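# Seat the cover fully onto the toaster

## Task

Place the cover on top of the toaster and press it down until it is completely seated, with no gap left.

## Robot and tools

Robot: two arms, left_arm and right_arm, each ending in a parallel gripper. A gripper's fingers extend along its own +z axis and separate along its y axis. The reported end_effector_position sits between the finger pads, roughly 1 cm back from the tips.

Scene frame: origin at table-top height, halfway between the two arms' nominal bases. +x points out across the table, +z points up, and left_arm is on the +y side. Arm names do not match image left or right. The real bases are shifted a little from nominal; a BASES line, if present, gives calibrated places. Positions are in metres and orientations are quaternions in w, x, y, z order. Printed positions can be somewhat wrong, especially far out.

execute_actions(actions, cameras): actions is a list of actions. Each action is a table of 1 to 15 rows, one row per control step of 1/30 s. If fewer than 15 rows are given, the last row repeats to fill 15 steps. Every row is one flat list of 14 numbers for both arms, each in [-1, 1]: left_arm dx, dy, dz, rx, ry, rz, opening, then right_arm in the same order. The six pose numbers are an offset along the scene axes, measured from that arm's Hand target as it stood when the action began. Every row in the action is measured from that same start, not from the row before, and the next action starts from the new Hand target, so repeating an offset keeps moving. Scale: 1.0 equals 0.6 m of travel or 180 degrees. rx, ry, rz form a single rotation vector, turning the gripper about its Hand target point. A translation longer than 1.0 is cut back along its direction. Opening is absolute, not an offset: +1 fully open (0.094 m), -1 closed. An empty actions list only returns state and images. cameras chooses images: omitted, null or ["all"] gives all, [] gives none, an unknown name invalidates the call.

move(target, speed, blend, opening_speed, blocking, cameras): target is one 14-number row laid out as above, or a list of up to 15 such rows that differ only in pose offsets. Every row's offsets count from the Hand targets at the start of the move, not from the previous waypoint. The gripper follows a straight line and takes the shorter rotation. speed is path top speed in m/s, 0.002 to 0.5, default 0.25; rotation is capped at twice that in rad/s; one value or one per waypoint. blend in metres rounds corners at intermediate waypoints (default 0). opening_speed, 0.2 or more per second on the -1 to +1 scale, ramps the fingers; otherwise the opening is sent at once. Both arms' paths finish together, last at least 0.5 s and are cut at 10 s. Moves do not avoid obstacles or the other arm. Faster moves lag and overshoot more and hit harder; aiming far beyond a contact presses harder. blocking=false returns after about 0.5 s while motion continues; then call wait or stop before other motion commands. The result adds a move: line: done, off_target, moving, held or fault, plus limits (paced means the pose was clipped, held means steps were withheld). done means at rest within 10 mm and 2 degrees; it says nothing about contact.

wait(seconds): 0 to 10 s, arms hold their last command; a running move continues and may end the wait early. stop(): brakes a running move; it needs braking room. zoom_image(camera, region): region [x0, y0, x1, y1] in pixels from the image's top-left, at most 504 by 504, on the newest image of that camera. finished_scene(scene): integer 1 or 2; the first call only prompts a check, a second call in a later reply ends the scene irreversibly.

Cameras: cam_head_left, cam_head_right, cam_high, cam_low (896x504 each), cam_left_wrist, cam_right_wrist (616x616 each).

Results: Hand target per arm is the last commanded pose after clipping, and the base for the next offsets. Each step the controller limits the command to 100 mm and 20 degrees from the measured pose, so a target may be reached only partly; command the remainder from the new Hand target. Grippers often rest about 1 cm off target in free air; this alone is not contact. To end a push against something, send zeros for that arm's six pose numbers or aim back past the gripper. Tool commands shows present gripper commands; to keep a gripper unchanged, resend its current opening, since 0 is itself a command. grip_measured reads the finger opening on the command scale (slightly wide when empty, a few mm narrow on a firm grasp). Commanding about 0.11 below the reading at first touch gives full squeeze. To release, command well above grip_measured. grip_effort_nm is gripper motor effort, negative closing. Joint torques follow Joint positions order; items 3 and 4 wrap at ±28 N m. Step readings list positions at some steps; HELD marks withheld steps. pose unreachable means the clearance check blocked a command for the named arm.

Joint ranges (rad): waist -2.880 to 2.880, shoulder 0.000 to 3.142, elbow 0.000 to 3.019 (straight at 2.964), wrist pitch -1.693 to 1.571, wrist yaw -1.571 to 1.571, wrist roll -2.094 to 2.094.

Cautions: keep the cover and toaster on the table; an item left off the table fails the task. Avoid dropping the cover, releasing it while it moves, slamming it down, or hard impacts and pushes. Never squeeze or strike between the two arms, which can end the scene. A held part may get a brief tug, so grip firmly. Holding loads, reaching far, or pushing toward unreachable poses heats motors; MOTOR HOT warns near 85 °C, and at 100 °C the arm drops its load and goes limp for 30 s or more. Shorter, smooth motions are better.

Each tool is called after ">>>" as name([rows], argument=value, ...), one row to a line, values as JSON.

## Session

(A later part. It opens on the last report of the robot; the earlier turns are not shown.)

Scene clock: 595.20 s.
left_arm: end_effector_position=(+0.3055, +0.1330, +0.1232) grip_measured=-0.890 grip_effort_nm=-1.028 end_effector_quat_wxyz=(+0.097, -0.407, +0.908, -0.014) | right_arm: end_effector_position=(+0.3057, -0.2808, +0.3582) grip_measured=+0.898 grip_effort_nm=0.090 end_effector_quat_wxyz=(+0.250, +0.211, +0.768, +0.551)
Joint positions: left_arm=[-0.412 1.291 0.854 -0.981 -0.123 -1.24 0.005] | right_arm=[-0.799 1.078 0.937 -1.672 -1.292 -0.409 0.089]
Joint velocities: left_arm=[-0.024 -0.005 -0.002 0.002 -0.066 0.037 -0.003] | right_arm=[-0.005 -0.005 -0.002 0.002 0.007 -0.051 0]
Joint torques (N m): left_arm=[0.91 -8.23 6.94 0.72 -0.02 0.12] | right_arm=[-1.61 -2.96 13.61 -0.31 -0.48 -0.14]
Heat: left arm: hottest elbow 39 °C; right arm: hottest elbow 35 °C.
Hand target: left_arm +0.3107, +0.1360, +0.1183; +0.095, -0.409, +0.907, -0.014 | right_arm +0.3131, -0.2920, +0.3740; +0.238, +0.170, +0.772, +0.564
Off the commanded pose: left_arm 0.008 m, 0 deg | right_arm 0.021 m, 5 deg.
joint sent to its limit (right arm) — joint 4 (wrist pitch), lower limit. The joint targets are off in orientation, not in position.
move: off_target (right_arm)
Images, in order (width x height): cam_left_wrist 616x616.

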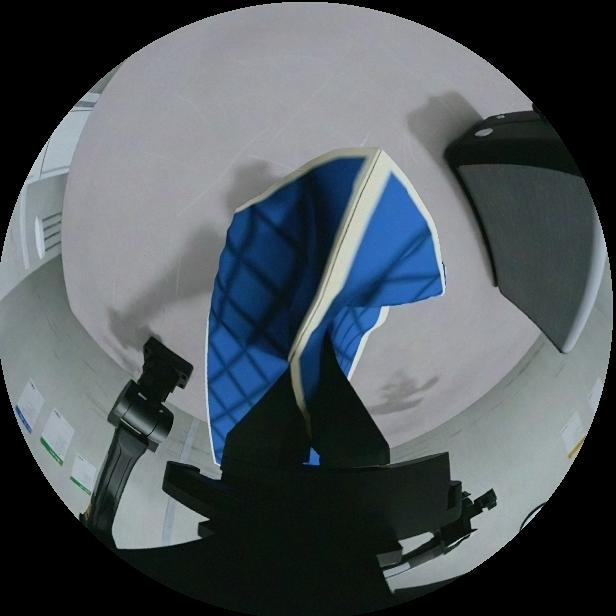

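>>> move(target=[-0.03,0,0.55,0,0,0,-1,0,0,0,0,0,0,0.9], speed=0.15)

Scene clock: 600.20 s.
left_arm: end_effector_position=(+0.2942, +0.1363, +0.4239) grip_measured=-0.890 grip_effort_nm=-1.033 end_effector_quat_wxyz=(+0.135, -0.408, +0.901, -0.057) | right_arm: end_effector_position=(+0.3057, -0.2808, +0.3582) grip_measured=+0.898 grip_effort_nm=0.085 end_effector_quat_wxyz=(+0.250, +0.211, +0.768, +0.551)
Joint positions: left_arm=[-0.416 1.163 1.542 -1.68 -0.123 -1.244 0.005] | right_arm=[-0.799 1.078 0.937 -1.672 -1.292 -0.409 0.089]
Joint velocities: left_arm=[0.005 -0.015 -0.002 -0.017 -0.007 -0.051 -0.001] | right_arm=[0.005 -0.015 0.012 -0.007 0.081 0.051 0.001]
Joint torques (N m): left_arm=[-1.08 -8.47 10.51 0.03 -0.22 0.11] | right_arm=[-1.67 -2.9 13.6 -0.39 -0.49 -0.14]
Heat: left arm: hottest elbow 39 °C; right arm: hottest elbow 35 °C.
Hand target: left_arm +0.2922, +0.1307, +0.4479; +0.095, -0.408, +0.908, -0.014 | right_arm +0.3131, -0.2920, +0.3740; +0.238, +0.170, +0.772, +0.564
Off the commanded pose: left_arm 0.024 m, 7 deg | right_arm 0.021 m, 5 deg.
joint sent to its limit (left arm) — joint 4 (wrist pitch), lower limit. The joint targets are off in position and orientation.
joint sent to its limit (right arm) — joint 4 (wrist pitch), lower limit. The joint targets are off in orientation, not in position.
move: off_target (left_arm, right_arm)

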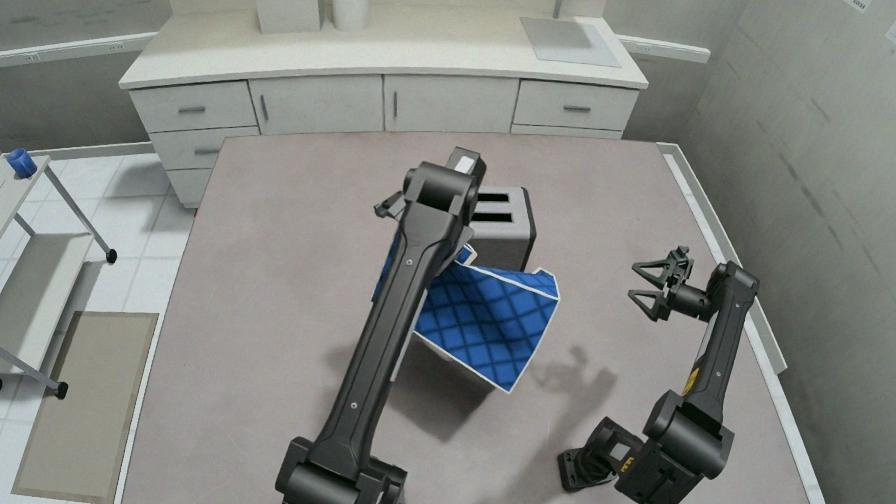

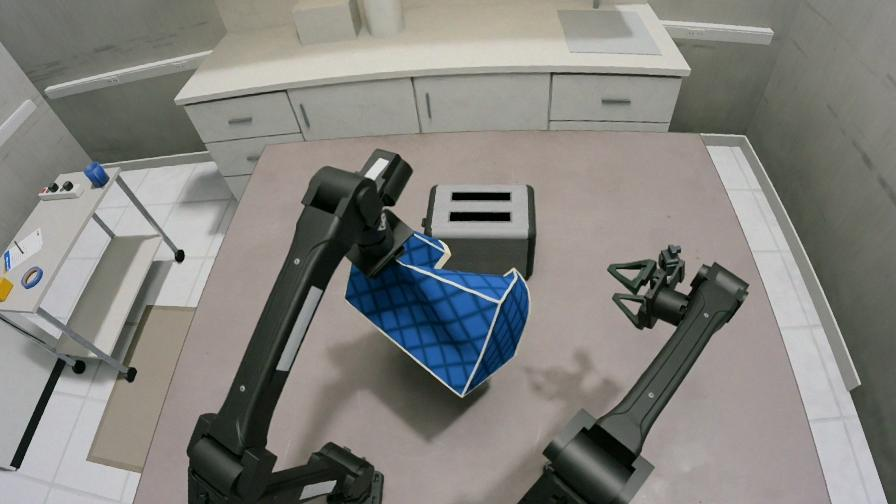

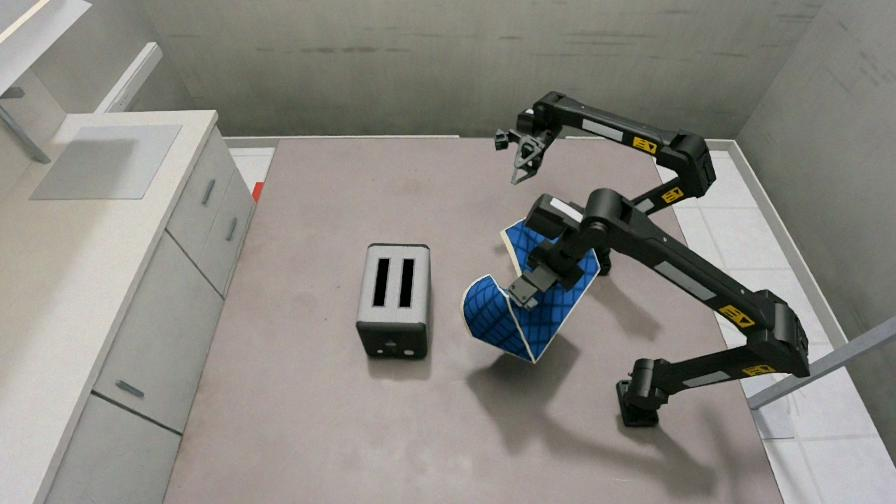

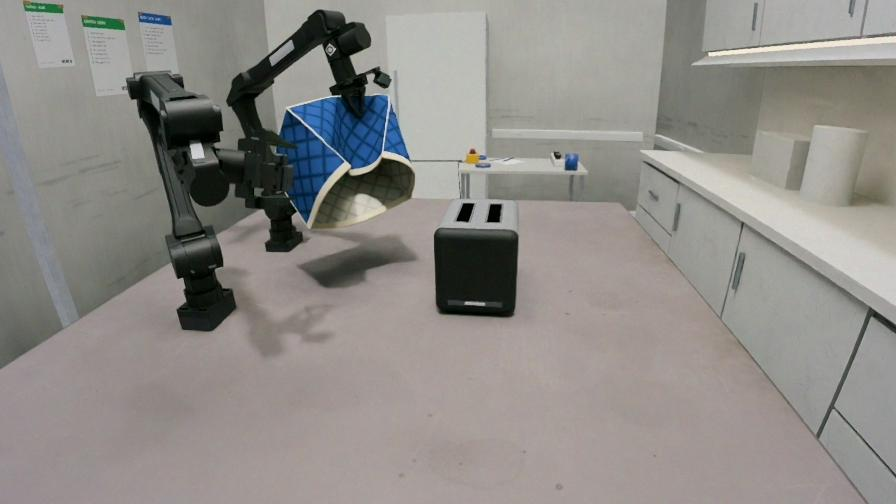

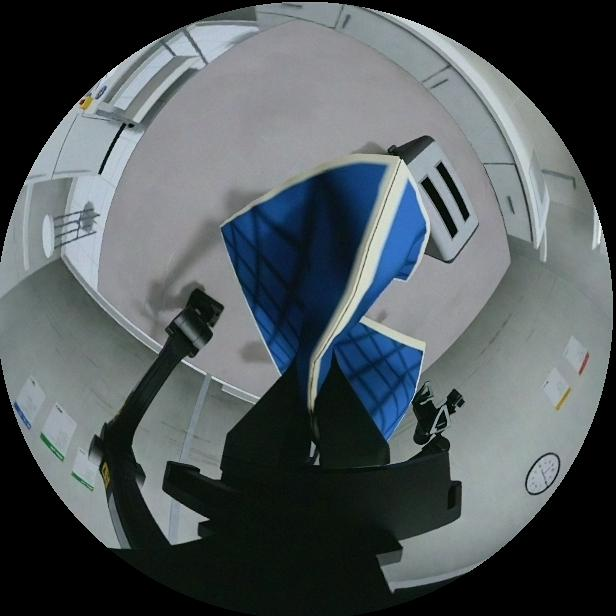

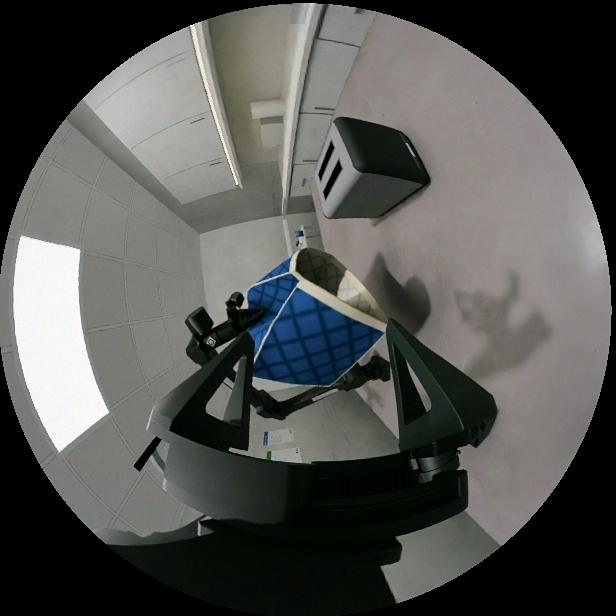

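>>> move([
  [0.12,-0.1,0,0,0,0.08,-1,0,0,0,0,0,0,0.9],
  [0.22,-0.18,-0.05,0,0,0.17,-1,0,0,0,0,0,0,0.9],
], speed=0.2)

Scene clock: 613.07 s.
left_arm: end_effector_position=(+0.4212, +0.0327, +0.3981) grip_measured=-0.890 grip_effort_nm=-1.013 end_effector_quat_wxyz=(+0.127, -0.622, +0.771, -0.054) | right_arm: end_effector_position=(+0.3057, -0.2808, +0.3582) grip_measured=+0.898 grip_effort_nm=0.100 end_effector_quat_wxyz=(+0.250, +0.211, +0.768, +0.551)
Joint positions: left_arm=[-0.527 1.598 1.905 -1.682 -0.197 -1.861 0.005] | right_arm=[-0.799 1.078 0.937 -1.672 -1.292 -0.409 0.089]
Joint velocities: left_arm=[-0.005 -0.005 0.002 0.002 0.007 0.007 0.001] | right_arm=[-0.005 -0.005 -0.007 -0.012 0.007 0.051 0]
Joint torques (N m): left_arm=[-1.32 -15.03 10.77 -0.03 -0.19 -0.02] | right_arm=[-1.55 -2.96 13.57 -0.34 -0.48 -0.15]
Heat: left arm: hottest elbow 41 °C; right arm: hottest elbow 35 °C.
Hand target: left_arm +0.4237, +0.0230, +0.4178; +0.095, -0.634, +0.768, +0.012 | right_arm +0.3131, -0.2920, +0.3740; +0.238, +0.170, +0.772, +0.564
Off the commanded pose: left_arm 0.022 m, 8 deg | right_arm 0.021 m, 5 deg.
joint sent to its limit (left arm) — joint 4 (wrist pitch), lower limit. The joint targets are off in orientation, not in position.
joint sent to its limit (right arm) — joint 4 (wrist pitch), lower limit. The joint targets are off in orientation, not in position.
move: off_target (left_arm, right_arm)

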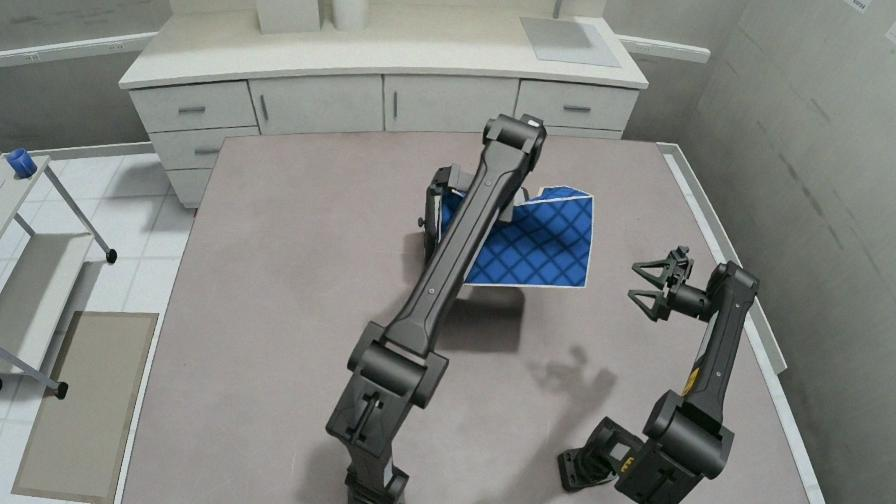

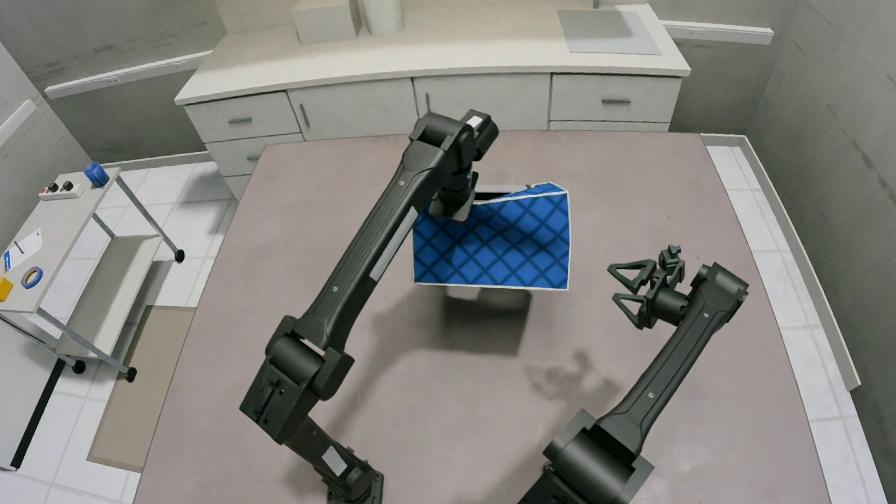

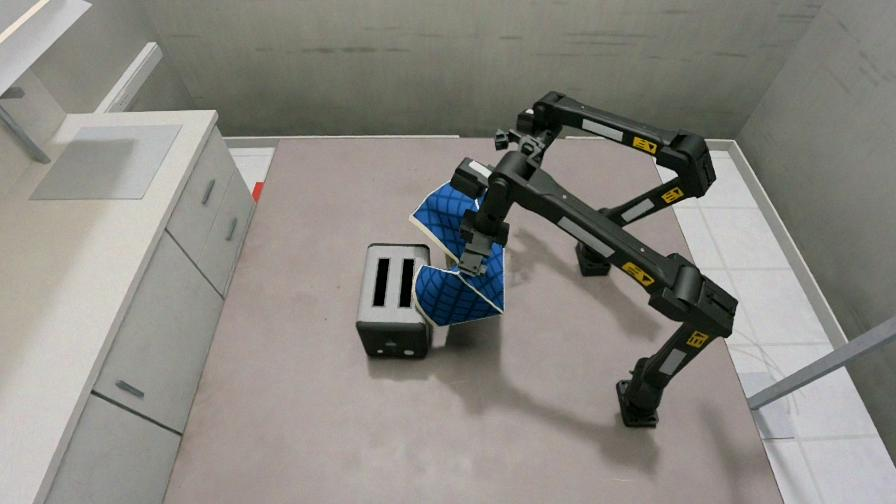

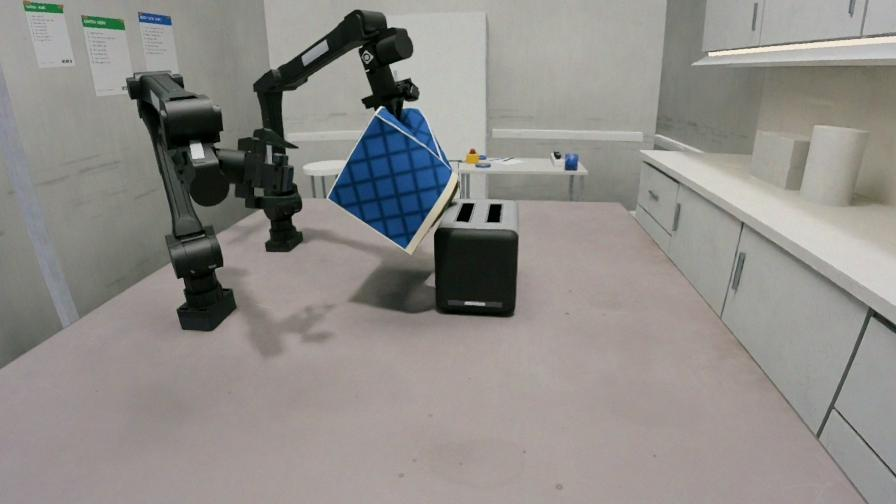

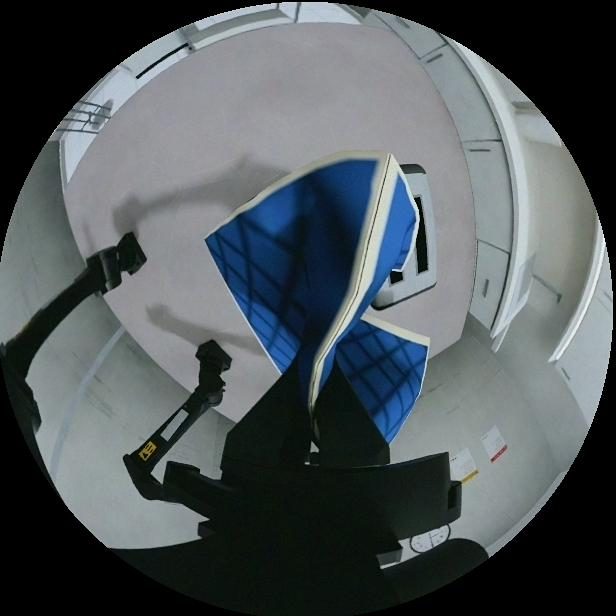

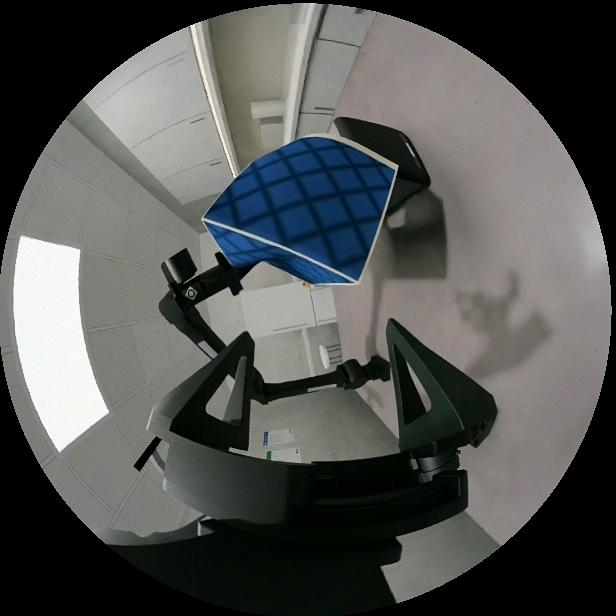

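>>> move([
  [0.1,0.055,0.04,0,0,0,-1,0,0,0,0,0,0,0.9],
], speed=0.1, cameras=["cam_head_left","cam_head_right","cam_high","cam_low"])

Scene clock: 626.10 s.
left_arm: end_effector_position=(+0.4740, +0.0506, +0.4284) grip_measured=-0.890 grip_effort_nm=-1.028 end_effector_quat_wxyz=(+0.148, -0.615, +0.770, -0.085) | right_arm: end_effector_position=(+0.3057, -0.2808, +0.3582) grip_measured=+0.898 grip_effort_nm=0.090 end_effector_quat_wxyz=(+0.250, +0.211, +0.768, +0.551)
Joint positions: left_arm=[-0.449 1.683 2.082 -1.682 -0.19 -1.765 0.005] | right_arm=[-0.799 1.078 0.937 -1.672 -1.292 -0.409 0.089]
Joint velocities: left_arm=[-0.015 0.005 0.007 -0.007 -0.037 -0.022 -0.001] | right_arm=[-0.005 -0.005 0.002 0.007 0.022 0.007 -0.001]
Joint torques (N m): left_arm=[0.91 -15.27 10.61 0.12 -0.25 0.18] | right_arm=[-1.61 -3.02 13.6 -0.32 -0.48 -0.16]
Heat: left arm: hottest elbow 43 °C; right arm: hottest elbow 35 °C.
Hand target: left_arm +0.4840, +0.0549, +0.4433; +0.095, -0.633, +0.768, +0.011 | right_arm +0.3131, -0.2920, +0.3740; +0.238, +0.170, +0.772, +0.564
Off the commanded pose: left_arm 0.017 m, 13 deg | right_arm 0.021 m, 5 deg.
joint sent to its limit (left arm) — joint 4 (wrist pitch), lower limit. The joint targets are off in orientation, not in position.
joint sent to its limit (right arm) — joint 4 (wrist pitch), lower limit. The joint targets are off in orientation, not in position.
move: off_target (left_arm, right_arm)
Images, in order (width x height): cam_head_left 896x504, cam_head_right 896x504, cam_high 896x504, cam_low 896x504.

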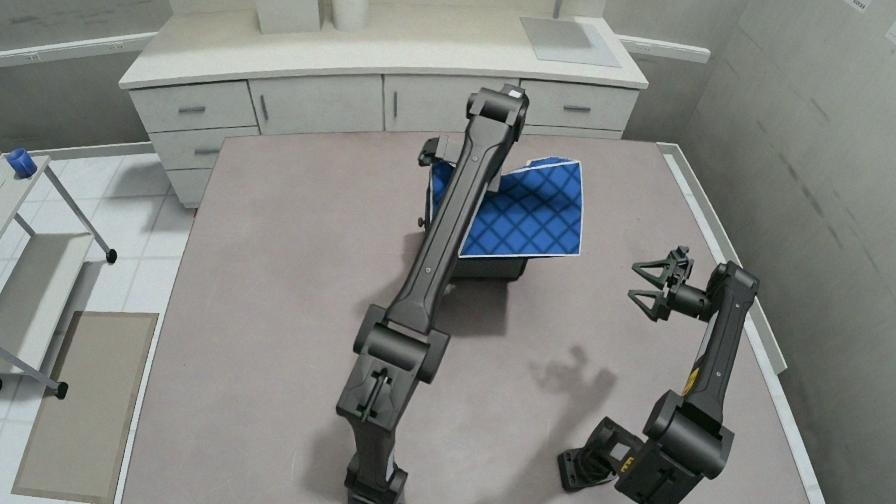

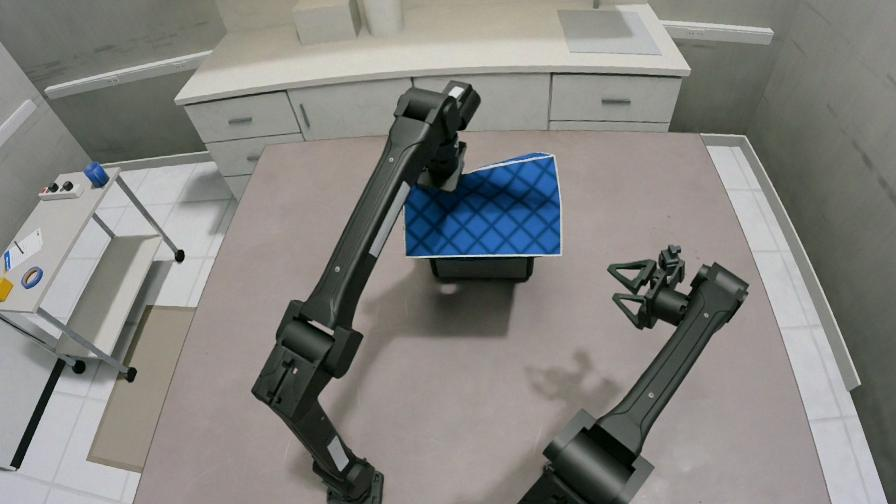

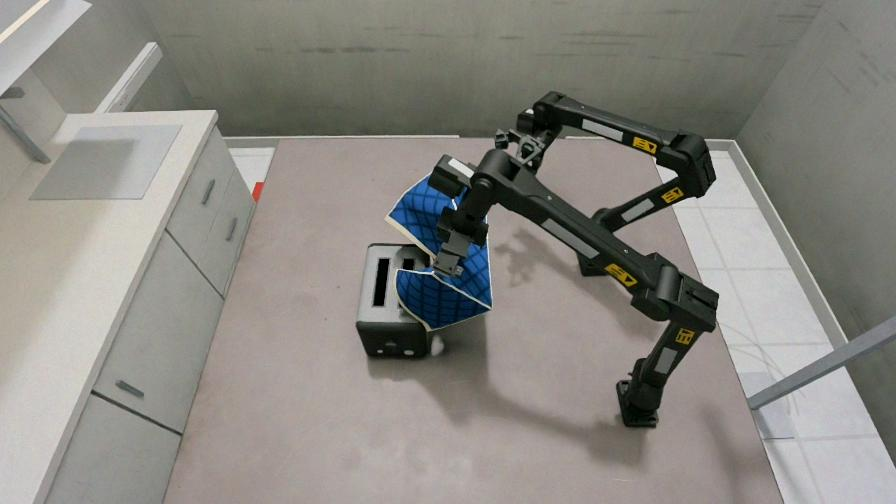

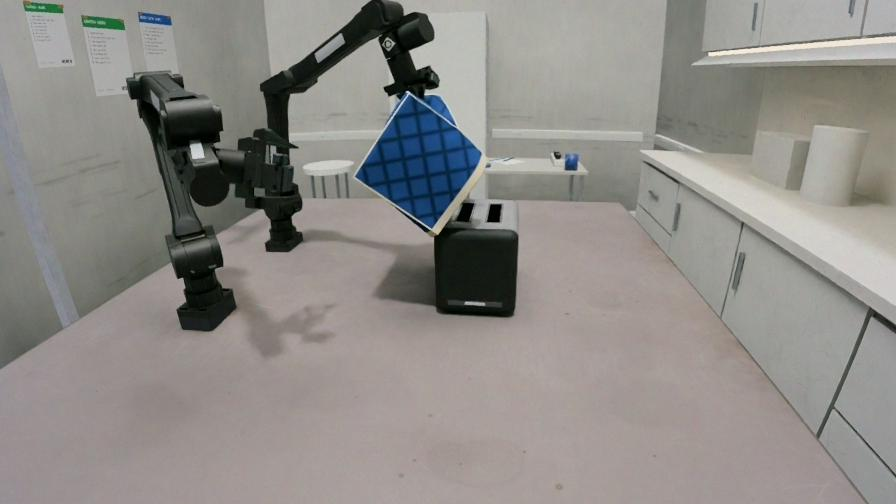

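>>> move([
  [0.0,0.02,-0.06,0,0,0,-1,0,0,0,0,0,0,0.9],
  [0.12,0.02,-0.06,0,0,0,-1,0,0,0,0,0,0,0.9],
], speed=0.08, cameras=["cam_head_left","cam_head_right","cam_high","cam_low"])

Scene clock: 633.10 s.
left_arm: end_effector_position=(+0.5456, +0.0606, +0.3931) grip_measured=-0.890 grip_effort_nm=-1.028 end_effector_quat_wxyz=(+0.146, -0.616, +0.771, -0.067) | right_arm: end_effector_position=(+0.3057, -0.2808, +0.3582) grip_measured=+0.898 grip_effort_nm=0.095 end_effector_quat_wxyz=(+0.250, +0.211, +0.768, +0.551)
Joint positions: left_arm=[-0.383 1.868 2.248 -1.685 -0.186 -1.701 0.005] | right_arm=[-0.799 1.078 0.937 -1.672 -1.292 -0.409 0.089]
Joint velocities: left_arm=[-0.005 0.005 0.007 0.022 -0.037 0.007 -0.001] | right_arm=[-0.005 -0.015 -0.007 0.002 -0.022 0.022 0]
Joint torques (N m): left_arm=[1.08 -18.9 10.78 0.12 -0.17 0.16] | right_arm=[-1.61 -2.96 13.61 -0.36 -0.48 -0.15]
Heat: left arm: hottest elbow 42 °C; right arm: hottest elbow 36 °C.
Hand target: left_arm +0.5565, +0.0667, +0.4083; +0.096, -0.633, +0.768, +0.010 | right_arm +0.3131, -0.2920, +0.3740; +0.238, +0.170, +0.772, +0.564
Off the commanded pose: left_arm 0.019 m, 11 deg | right_arm 0.021 m, 5 deg.
joint sent to its limit (left arm) — joint 4 (wrist pitch), lower limit. The joint targets are off in orientation, not in position.
joint sent to its limit (right arm) — joint 4 (wrist pitch), lower limit. The joint targets are off in orientation, not in position.
move: off_target (left_arm, right_arm)
Images, in order (width x height): cam_head_left 896x504, cam_head_right 896x504, cam_high 896x504, cam_low 896x504.

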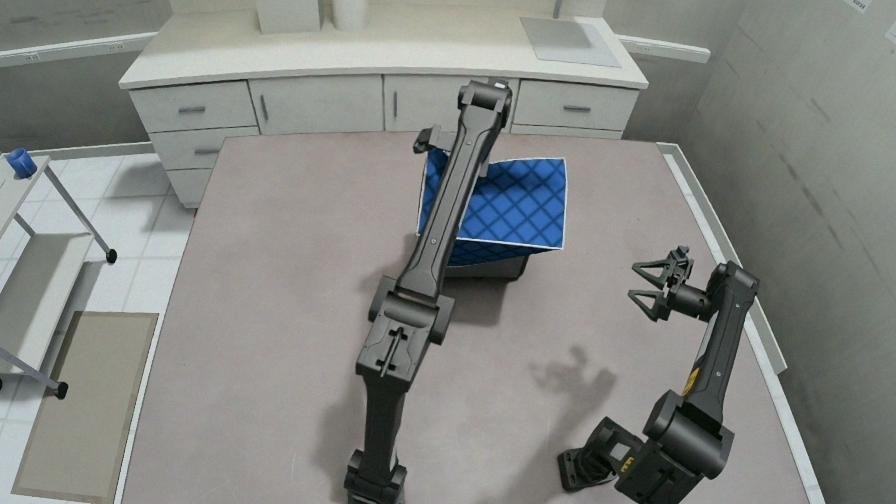

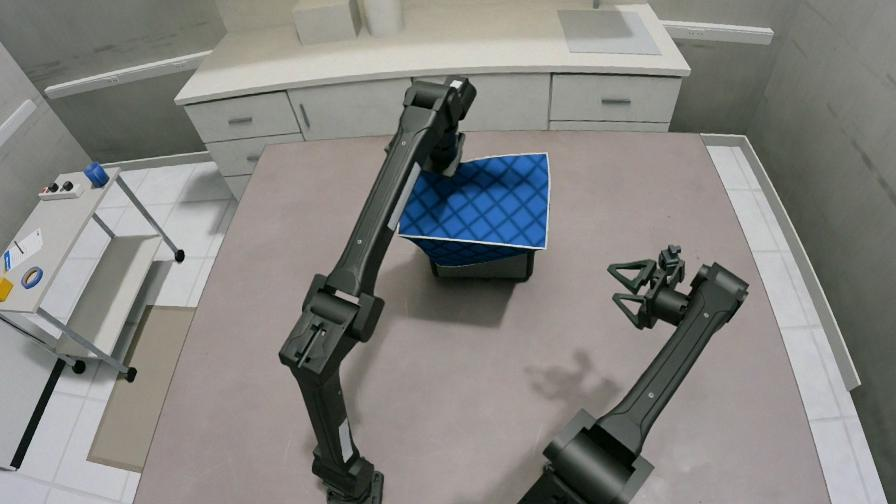

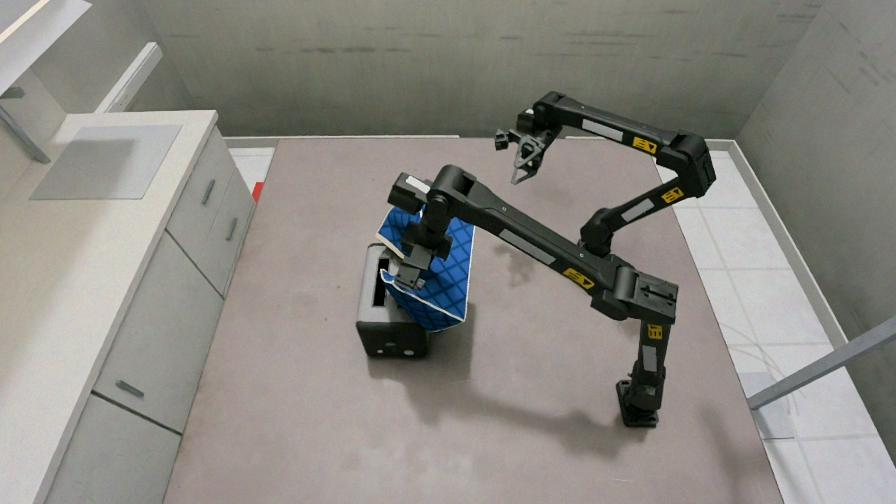

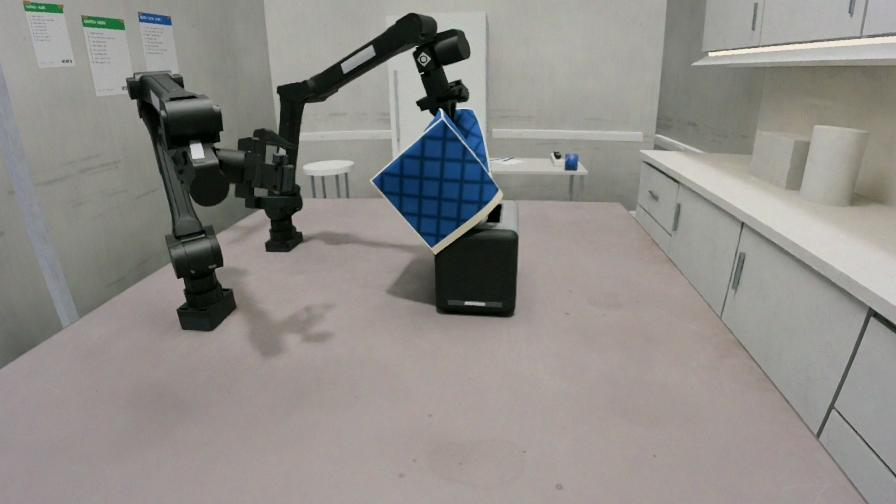

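>>> move([
  [0.17,0,0.02,0,0,0,-1,0,0,0,0,0,0,0.9],
], speed=0.08, cameras=["cam_head_left","cam_head_right","cam_high","cam_low"])

Scene clock: 638.40 s.
left_arm: end_effector_position=(+0.6520, +0.0561, +0.4087) grip_measured=-0.890 grip_effort_nm=-1.028 end_effector_quat_wxyz=(+0.202, -0.600, +0.762, -0.136) | right_arm: end_effector_position=(+0.3057, -0.2808, +0.3582) grip_measured=+0.898 grip_effort_nm=0.095 end_effector_quat_wxyz=(+0.250, +0.211, +0.768, +0.551)
Joint positions: left_arm=[-0.334 2.167 2.74 -1.685 -0.187 -1.619 0.005] | right_arm=[-0.799 1.078 0.937 -1.672 -1.292 -0.409 0.089]
Joint velocities: left_arm=[0.005 0.005 -0.012 -0.017 0.022 -0.095 -0.001] | right_arm=[-0.015 0.005 0.007 -0.012 -0.007 -0.007 0]
Joint torques (N m): left_arm=[0.97 -22.42 10.18 0.44 -0.27 0.16] | right_arm=[-1.61 -2.96 13.57 -0.28 -0.5 -0.14]
Heat: left arm: hottest elbow 42 °C; right arm: hottest elbow 36 °C.
Hand target: left_arm +0.6594, +0.0657, +0.4215; +0.101, -0.631, +0.769, +0.002 | right_arm +0.3131, -0.2920, +0.3740; +0.238, +0.170, +0.772, +0.564
Off the commanded pose: left_arm 0.017 m, 21 deg; orientation clipped | right_arm 0.021 m, 5 deg.
joint sent to its limit (left arm) — joint 4 (wrist pitch), lower limit. The joint targets are off in orientation, not in position.
joint sent to its limit (right arm) — joint 4 (wrist pitch), lower limit. The joint targets are off in orientation, not in position.
move: off_target (left_arm, right_arm); limits=paced
Images, in order (width x height): cam_head_left 896x504, cam_head_right 896x504, cam_high 896x504, cam_low 896x504.

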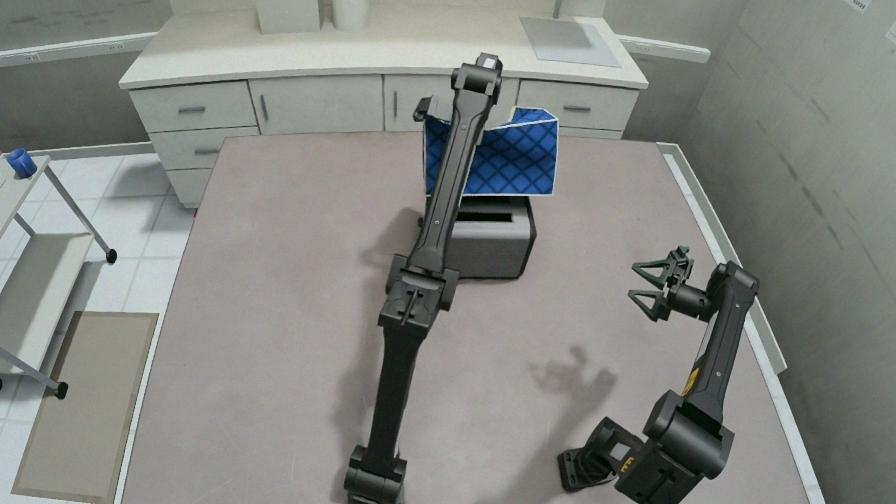

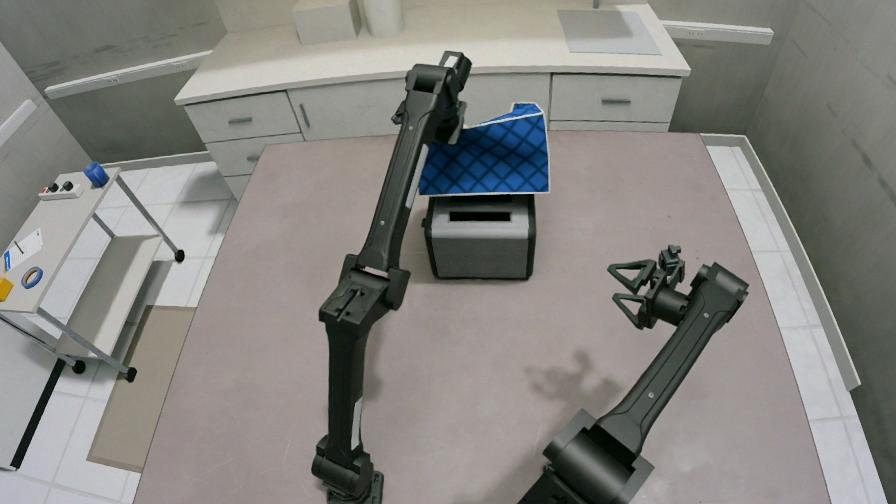

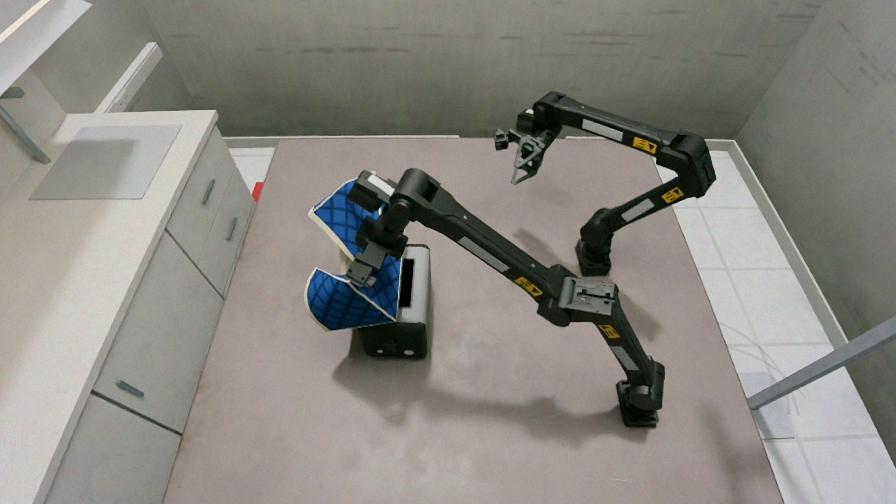

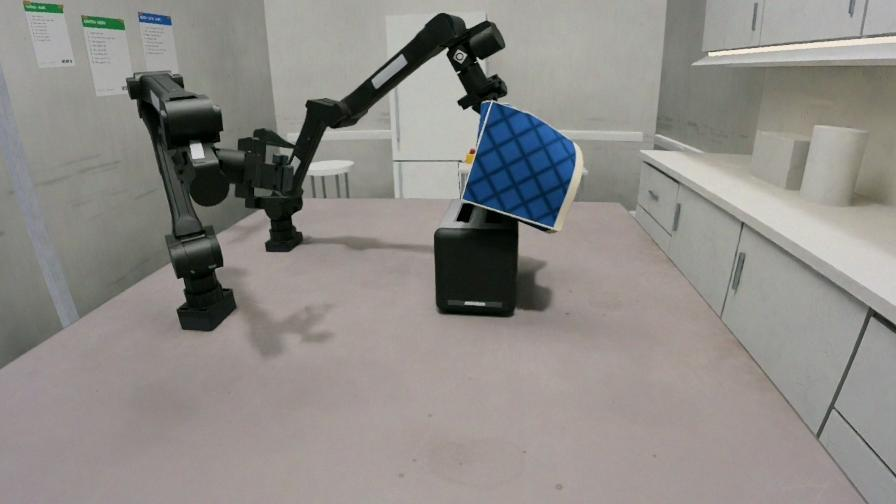

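>>> move([
  [-0.1,0.0,0.08,0,0,0,-1,0,0,0,0,0,0,0.9],
  [-0.3,0.0,0.08,0,0,0,-1,0,0,0,0,0,0,0.9],
  [-0.31,0.0,-0.1,0,0,0,-1,0,0,0,0,0,0,0.9],
  [-0.21,0.0,-0.12,0,0,0,-1,0,0,0,0,0,0,0.9],
], speed=0.12, cameras=["cam_head_left","cam_head_right","cam_high","cam_low"])

Scene clock: 654.23 s.
left_arm: end_effector_position=(+0.5180, +0.0648, +0.3501) grip_measured=-0.890 grip_effort_nm=-1.023 end_effector_quat_wxyz=(+0.117, -0.629, +0.769, -0.018) | right_arm: end_effector_position=(+0.3057, -0.2808, +0.3582) grip_measured=+0.898 grip_effort_nm=0.085 end_effector_quat_wxyz=(+0.250, +0.211, +0.768, +0.551)
Joint positions: left_arm=[-0.394 1.83 2.089 -1.685 -0.188 -1.746 0.005] | right_arm=[-0.799 1.078 0.937 -1.672 -1.292 -0.409 0.089]
Joint velocities: left_arm=[-0.005 -0.005 0.002 0.007 0.037 0.037 0] | right_arm=[-0.024 -0.005 0.046 0.002 -0.022 -0.022 0]
Joint torques (N m): left_arm=[1.26 -16.85 10.07 0.08 -0.01 0.17] | right_arm=[-1.44 -2.84 13.6 -0.35 -0.49 -0.15]
Heat: left arm: hottest elbow 42 °C; right arm: hottest elbow 36 °C.
Hand target: left_arm +0.5324, +0.0677, +0.3481; +0.102, -0.633, +0.768, +0.003 | right_arm +0.3131, -0.2920, +0.3740; +0.238, +0.170, +0.772, +0.564
Off the commanded pose: left_arm 0.015 m, 3 deg | right_arm 0.021 m, 5 deg.
joint sent to its limit (left arm) — joint 4 (wrist pitch), lower limit. The joint targets are off in position and orientation.
joint sent to its limit (right arm) — joint 4 (wrist pitch), lower limit. The joint targets are off in orientation, not in position.
move: off_target (left_arm, right_arm)
Images, in order (width x height): cam_head_left 896x504, cam_head_right 896x504, cam_high 896x504, cam_low 896x504.

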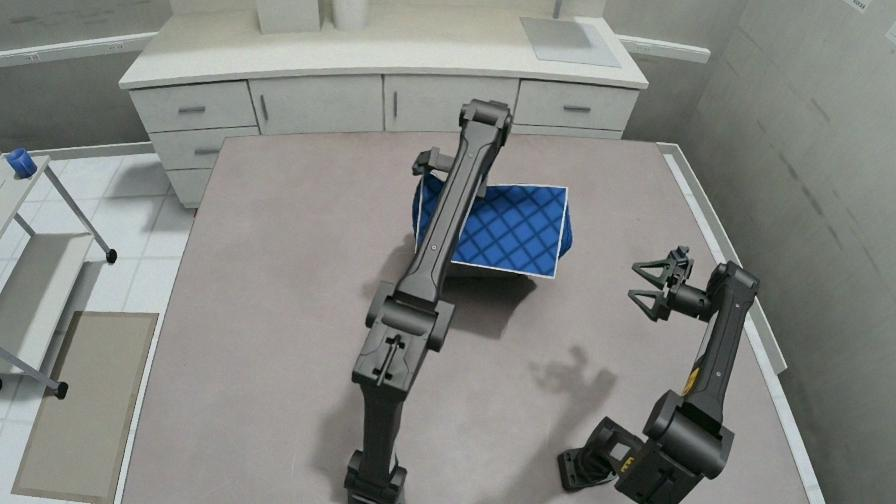

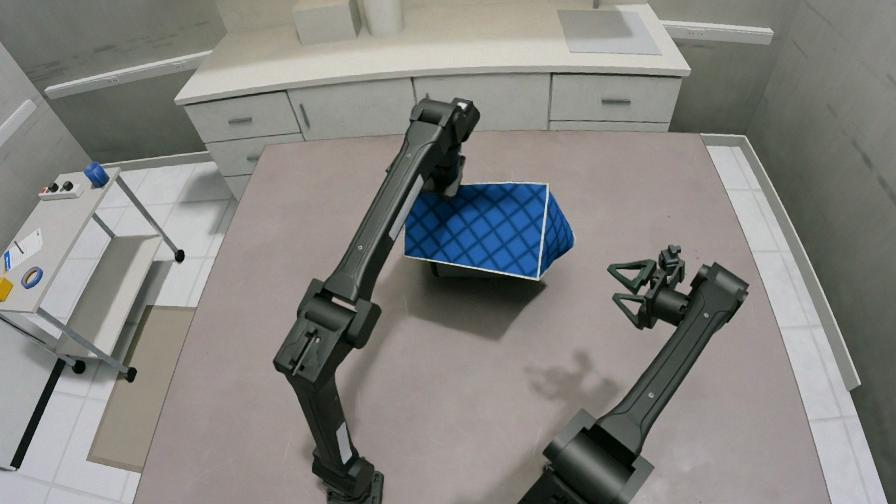

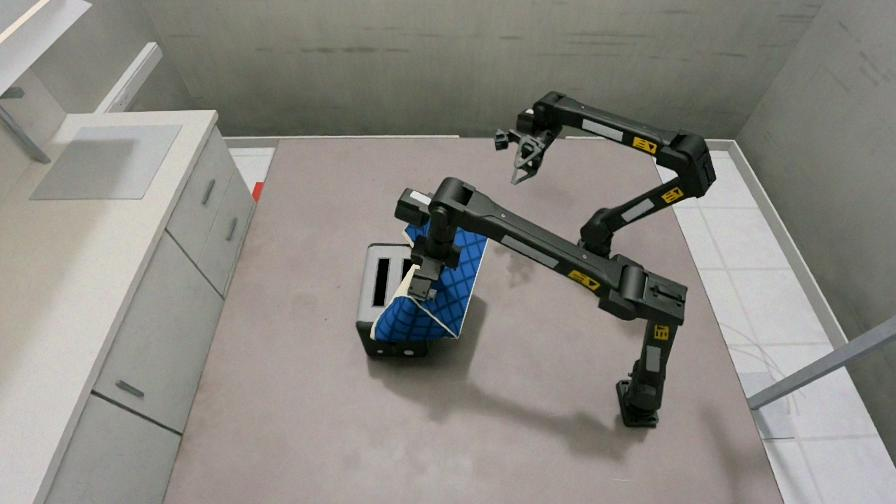

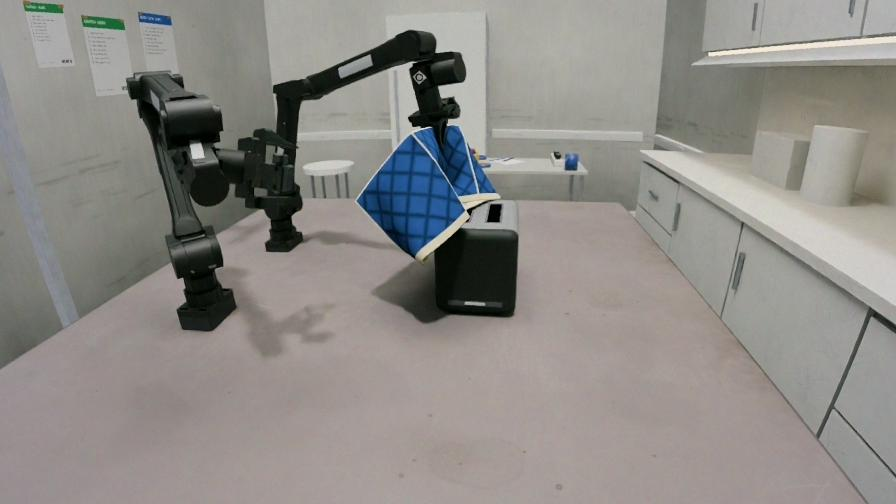

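>>> move([
  [0.12,-0.01,0.03,0,0,0,-1,0,0,0,0,0,0,0.9],
  [0.22,-0.01,-0.01,0,0,0,-1,0,0,0,0,0,0,0.9],
], speed=0.08, cameras=["cam_head_left","cam_head_right","cam_high","cam_low"])

Scene clock: 659.40 s.
left_arm: end_effector_position=(+0.6532, +0.0523, +0.3479) grip_measured=-0.890 grip_effort_nm=-1.033 end_effector_quat_wxyz=(+0.165, -0.615, +0.766, -0.089) | right_arm: end_effector_position=(+0.3057, -0.2808, +0.3582) grip_measured=+0.898 grip_effort_nm=0.090 end_effector_quat_wxyz=(+0.250, +0.211, +0.768, +0.551)
Joint positions: left_arm=[-0.338 2.192 2.64 -1.685 -0.182 -1.654 0.005] | right_arm=[-0.799 1.078 0.937 -1.672 -1.292 -0.409 0.089]
Joint velocities: left_arm=[-0.024 -0.015 -0.002 -0.002 -0.037 -0.037 -0.001] | right_arm=[-0.005 -0.015 0.002 -0.002 -0.022 -0.022 -0.001]
Joint torques (N m): left_arm=[1.44 -21.77 9.95 0.2 -0.17 0.17] | right_arm=[-1.49 -2.9 13.61 -0.35 -0.5 -0.15]
Heat: left arm: hottest elbow 42 °C; right arm: hottest elbow 36 °C.
Hand target: left_arm +0.6654, +0.0602, +0.3432; +0.102, -0.632, +0.769, +0.002 | right_arm +0.3131, -0.2920, +0.3740; +0.238, +0.170, +0.772, +0.564
Off the commanded pose: left_arm 0.016 m, 13 deg | right_arm 0.021 m, 5 deg.
joint sent to its limit (left arm) — joint 4 (wrist pitch), lower limit. The joint targets are off in orientation, not in position.
joint sent to its limit (right arm) — joint 4 (wrist pitch), lower limit. The joint targets are off in orientation, not in position.
move: off_target (left_arm, right_arm)
Images, in order (width x height): cam_head_left 896x504, cam_head_right 896x504, cam_high 896x504, cam_low 896x504.

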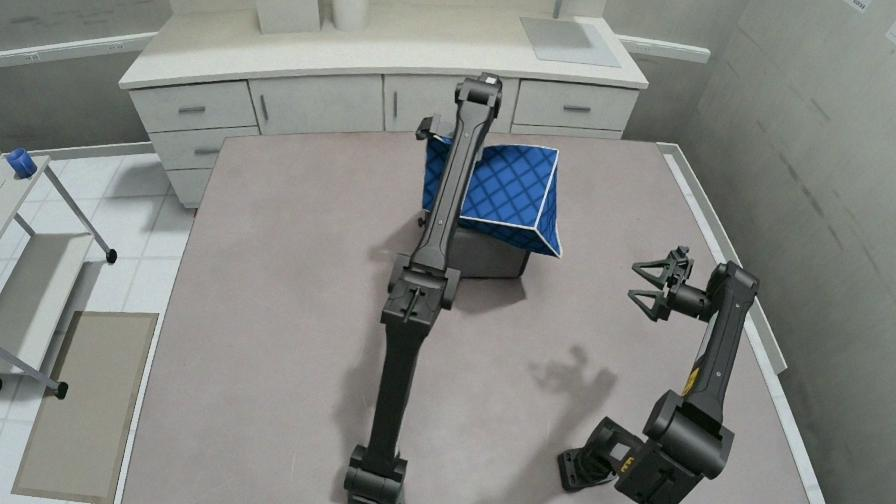

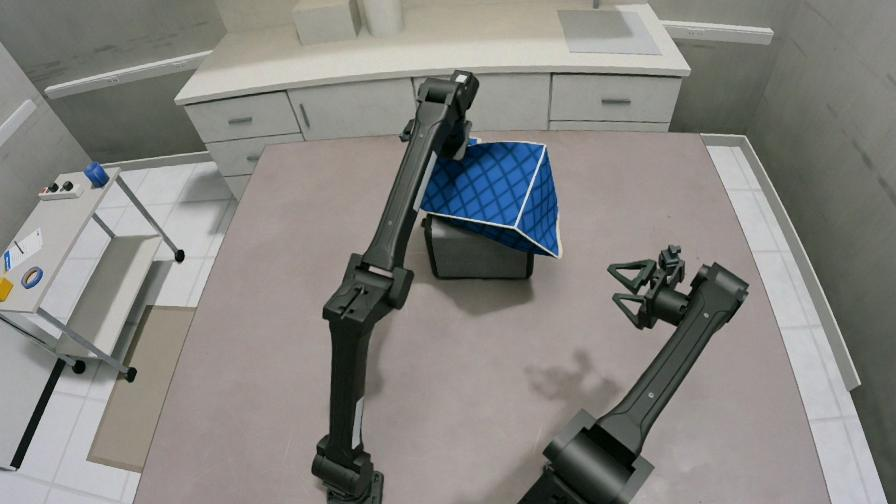

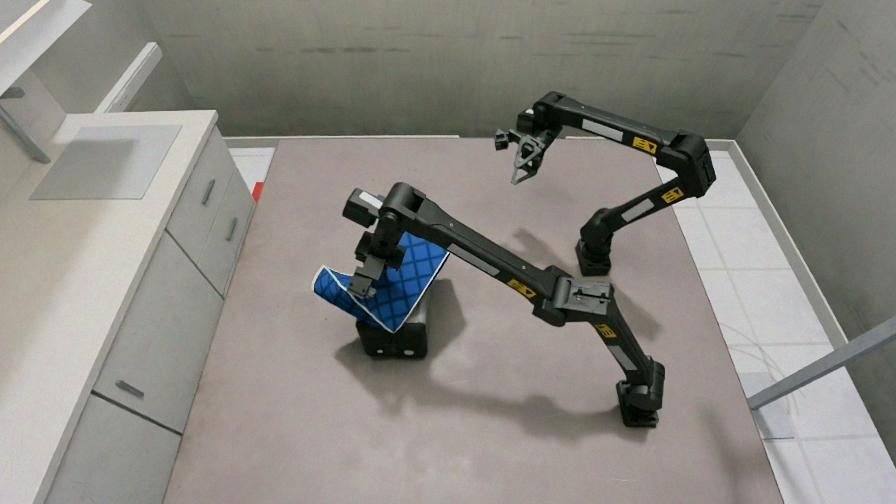

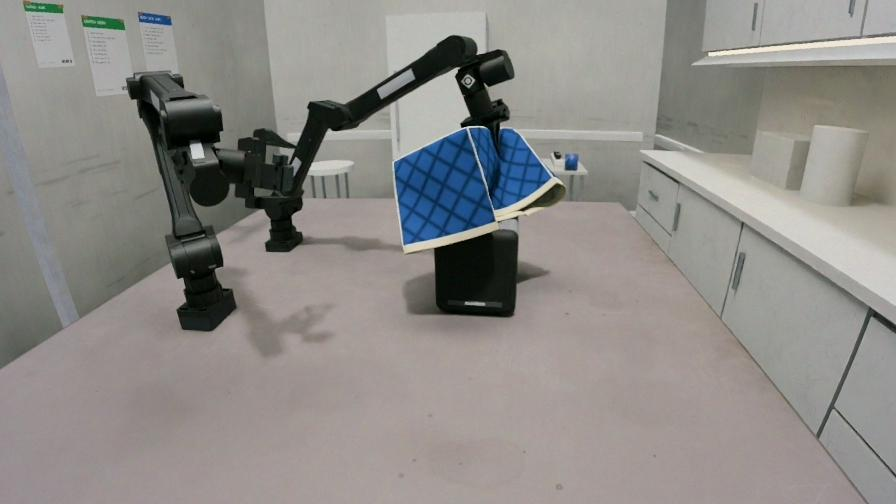

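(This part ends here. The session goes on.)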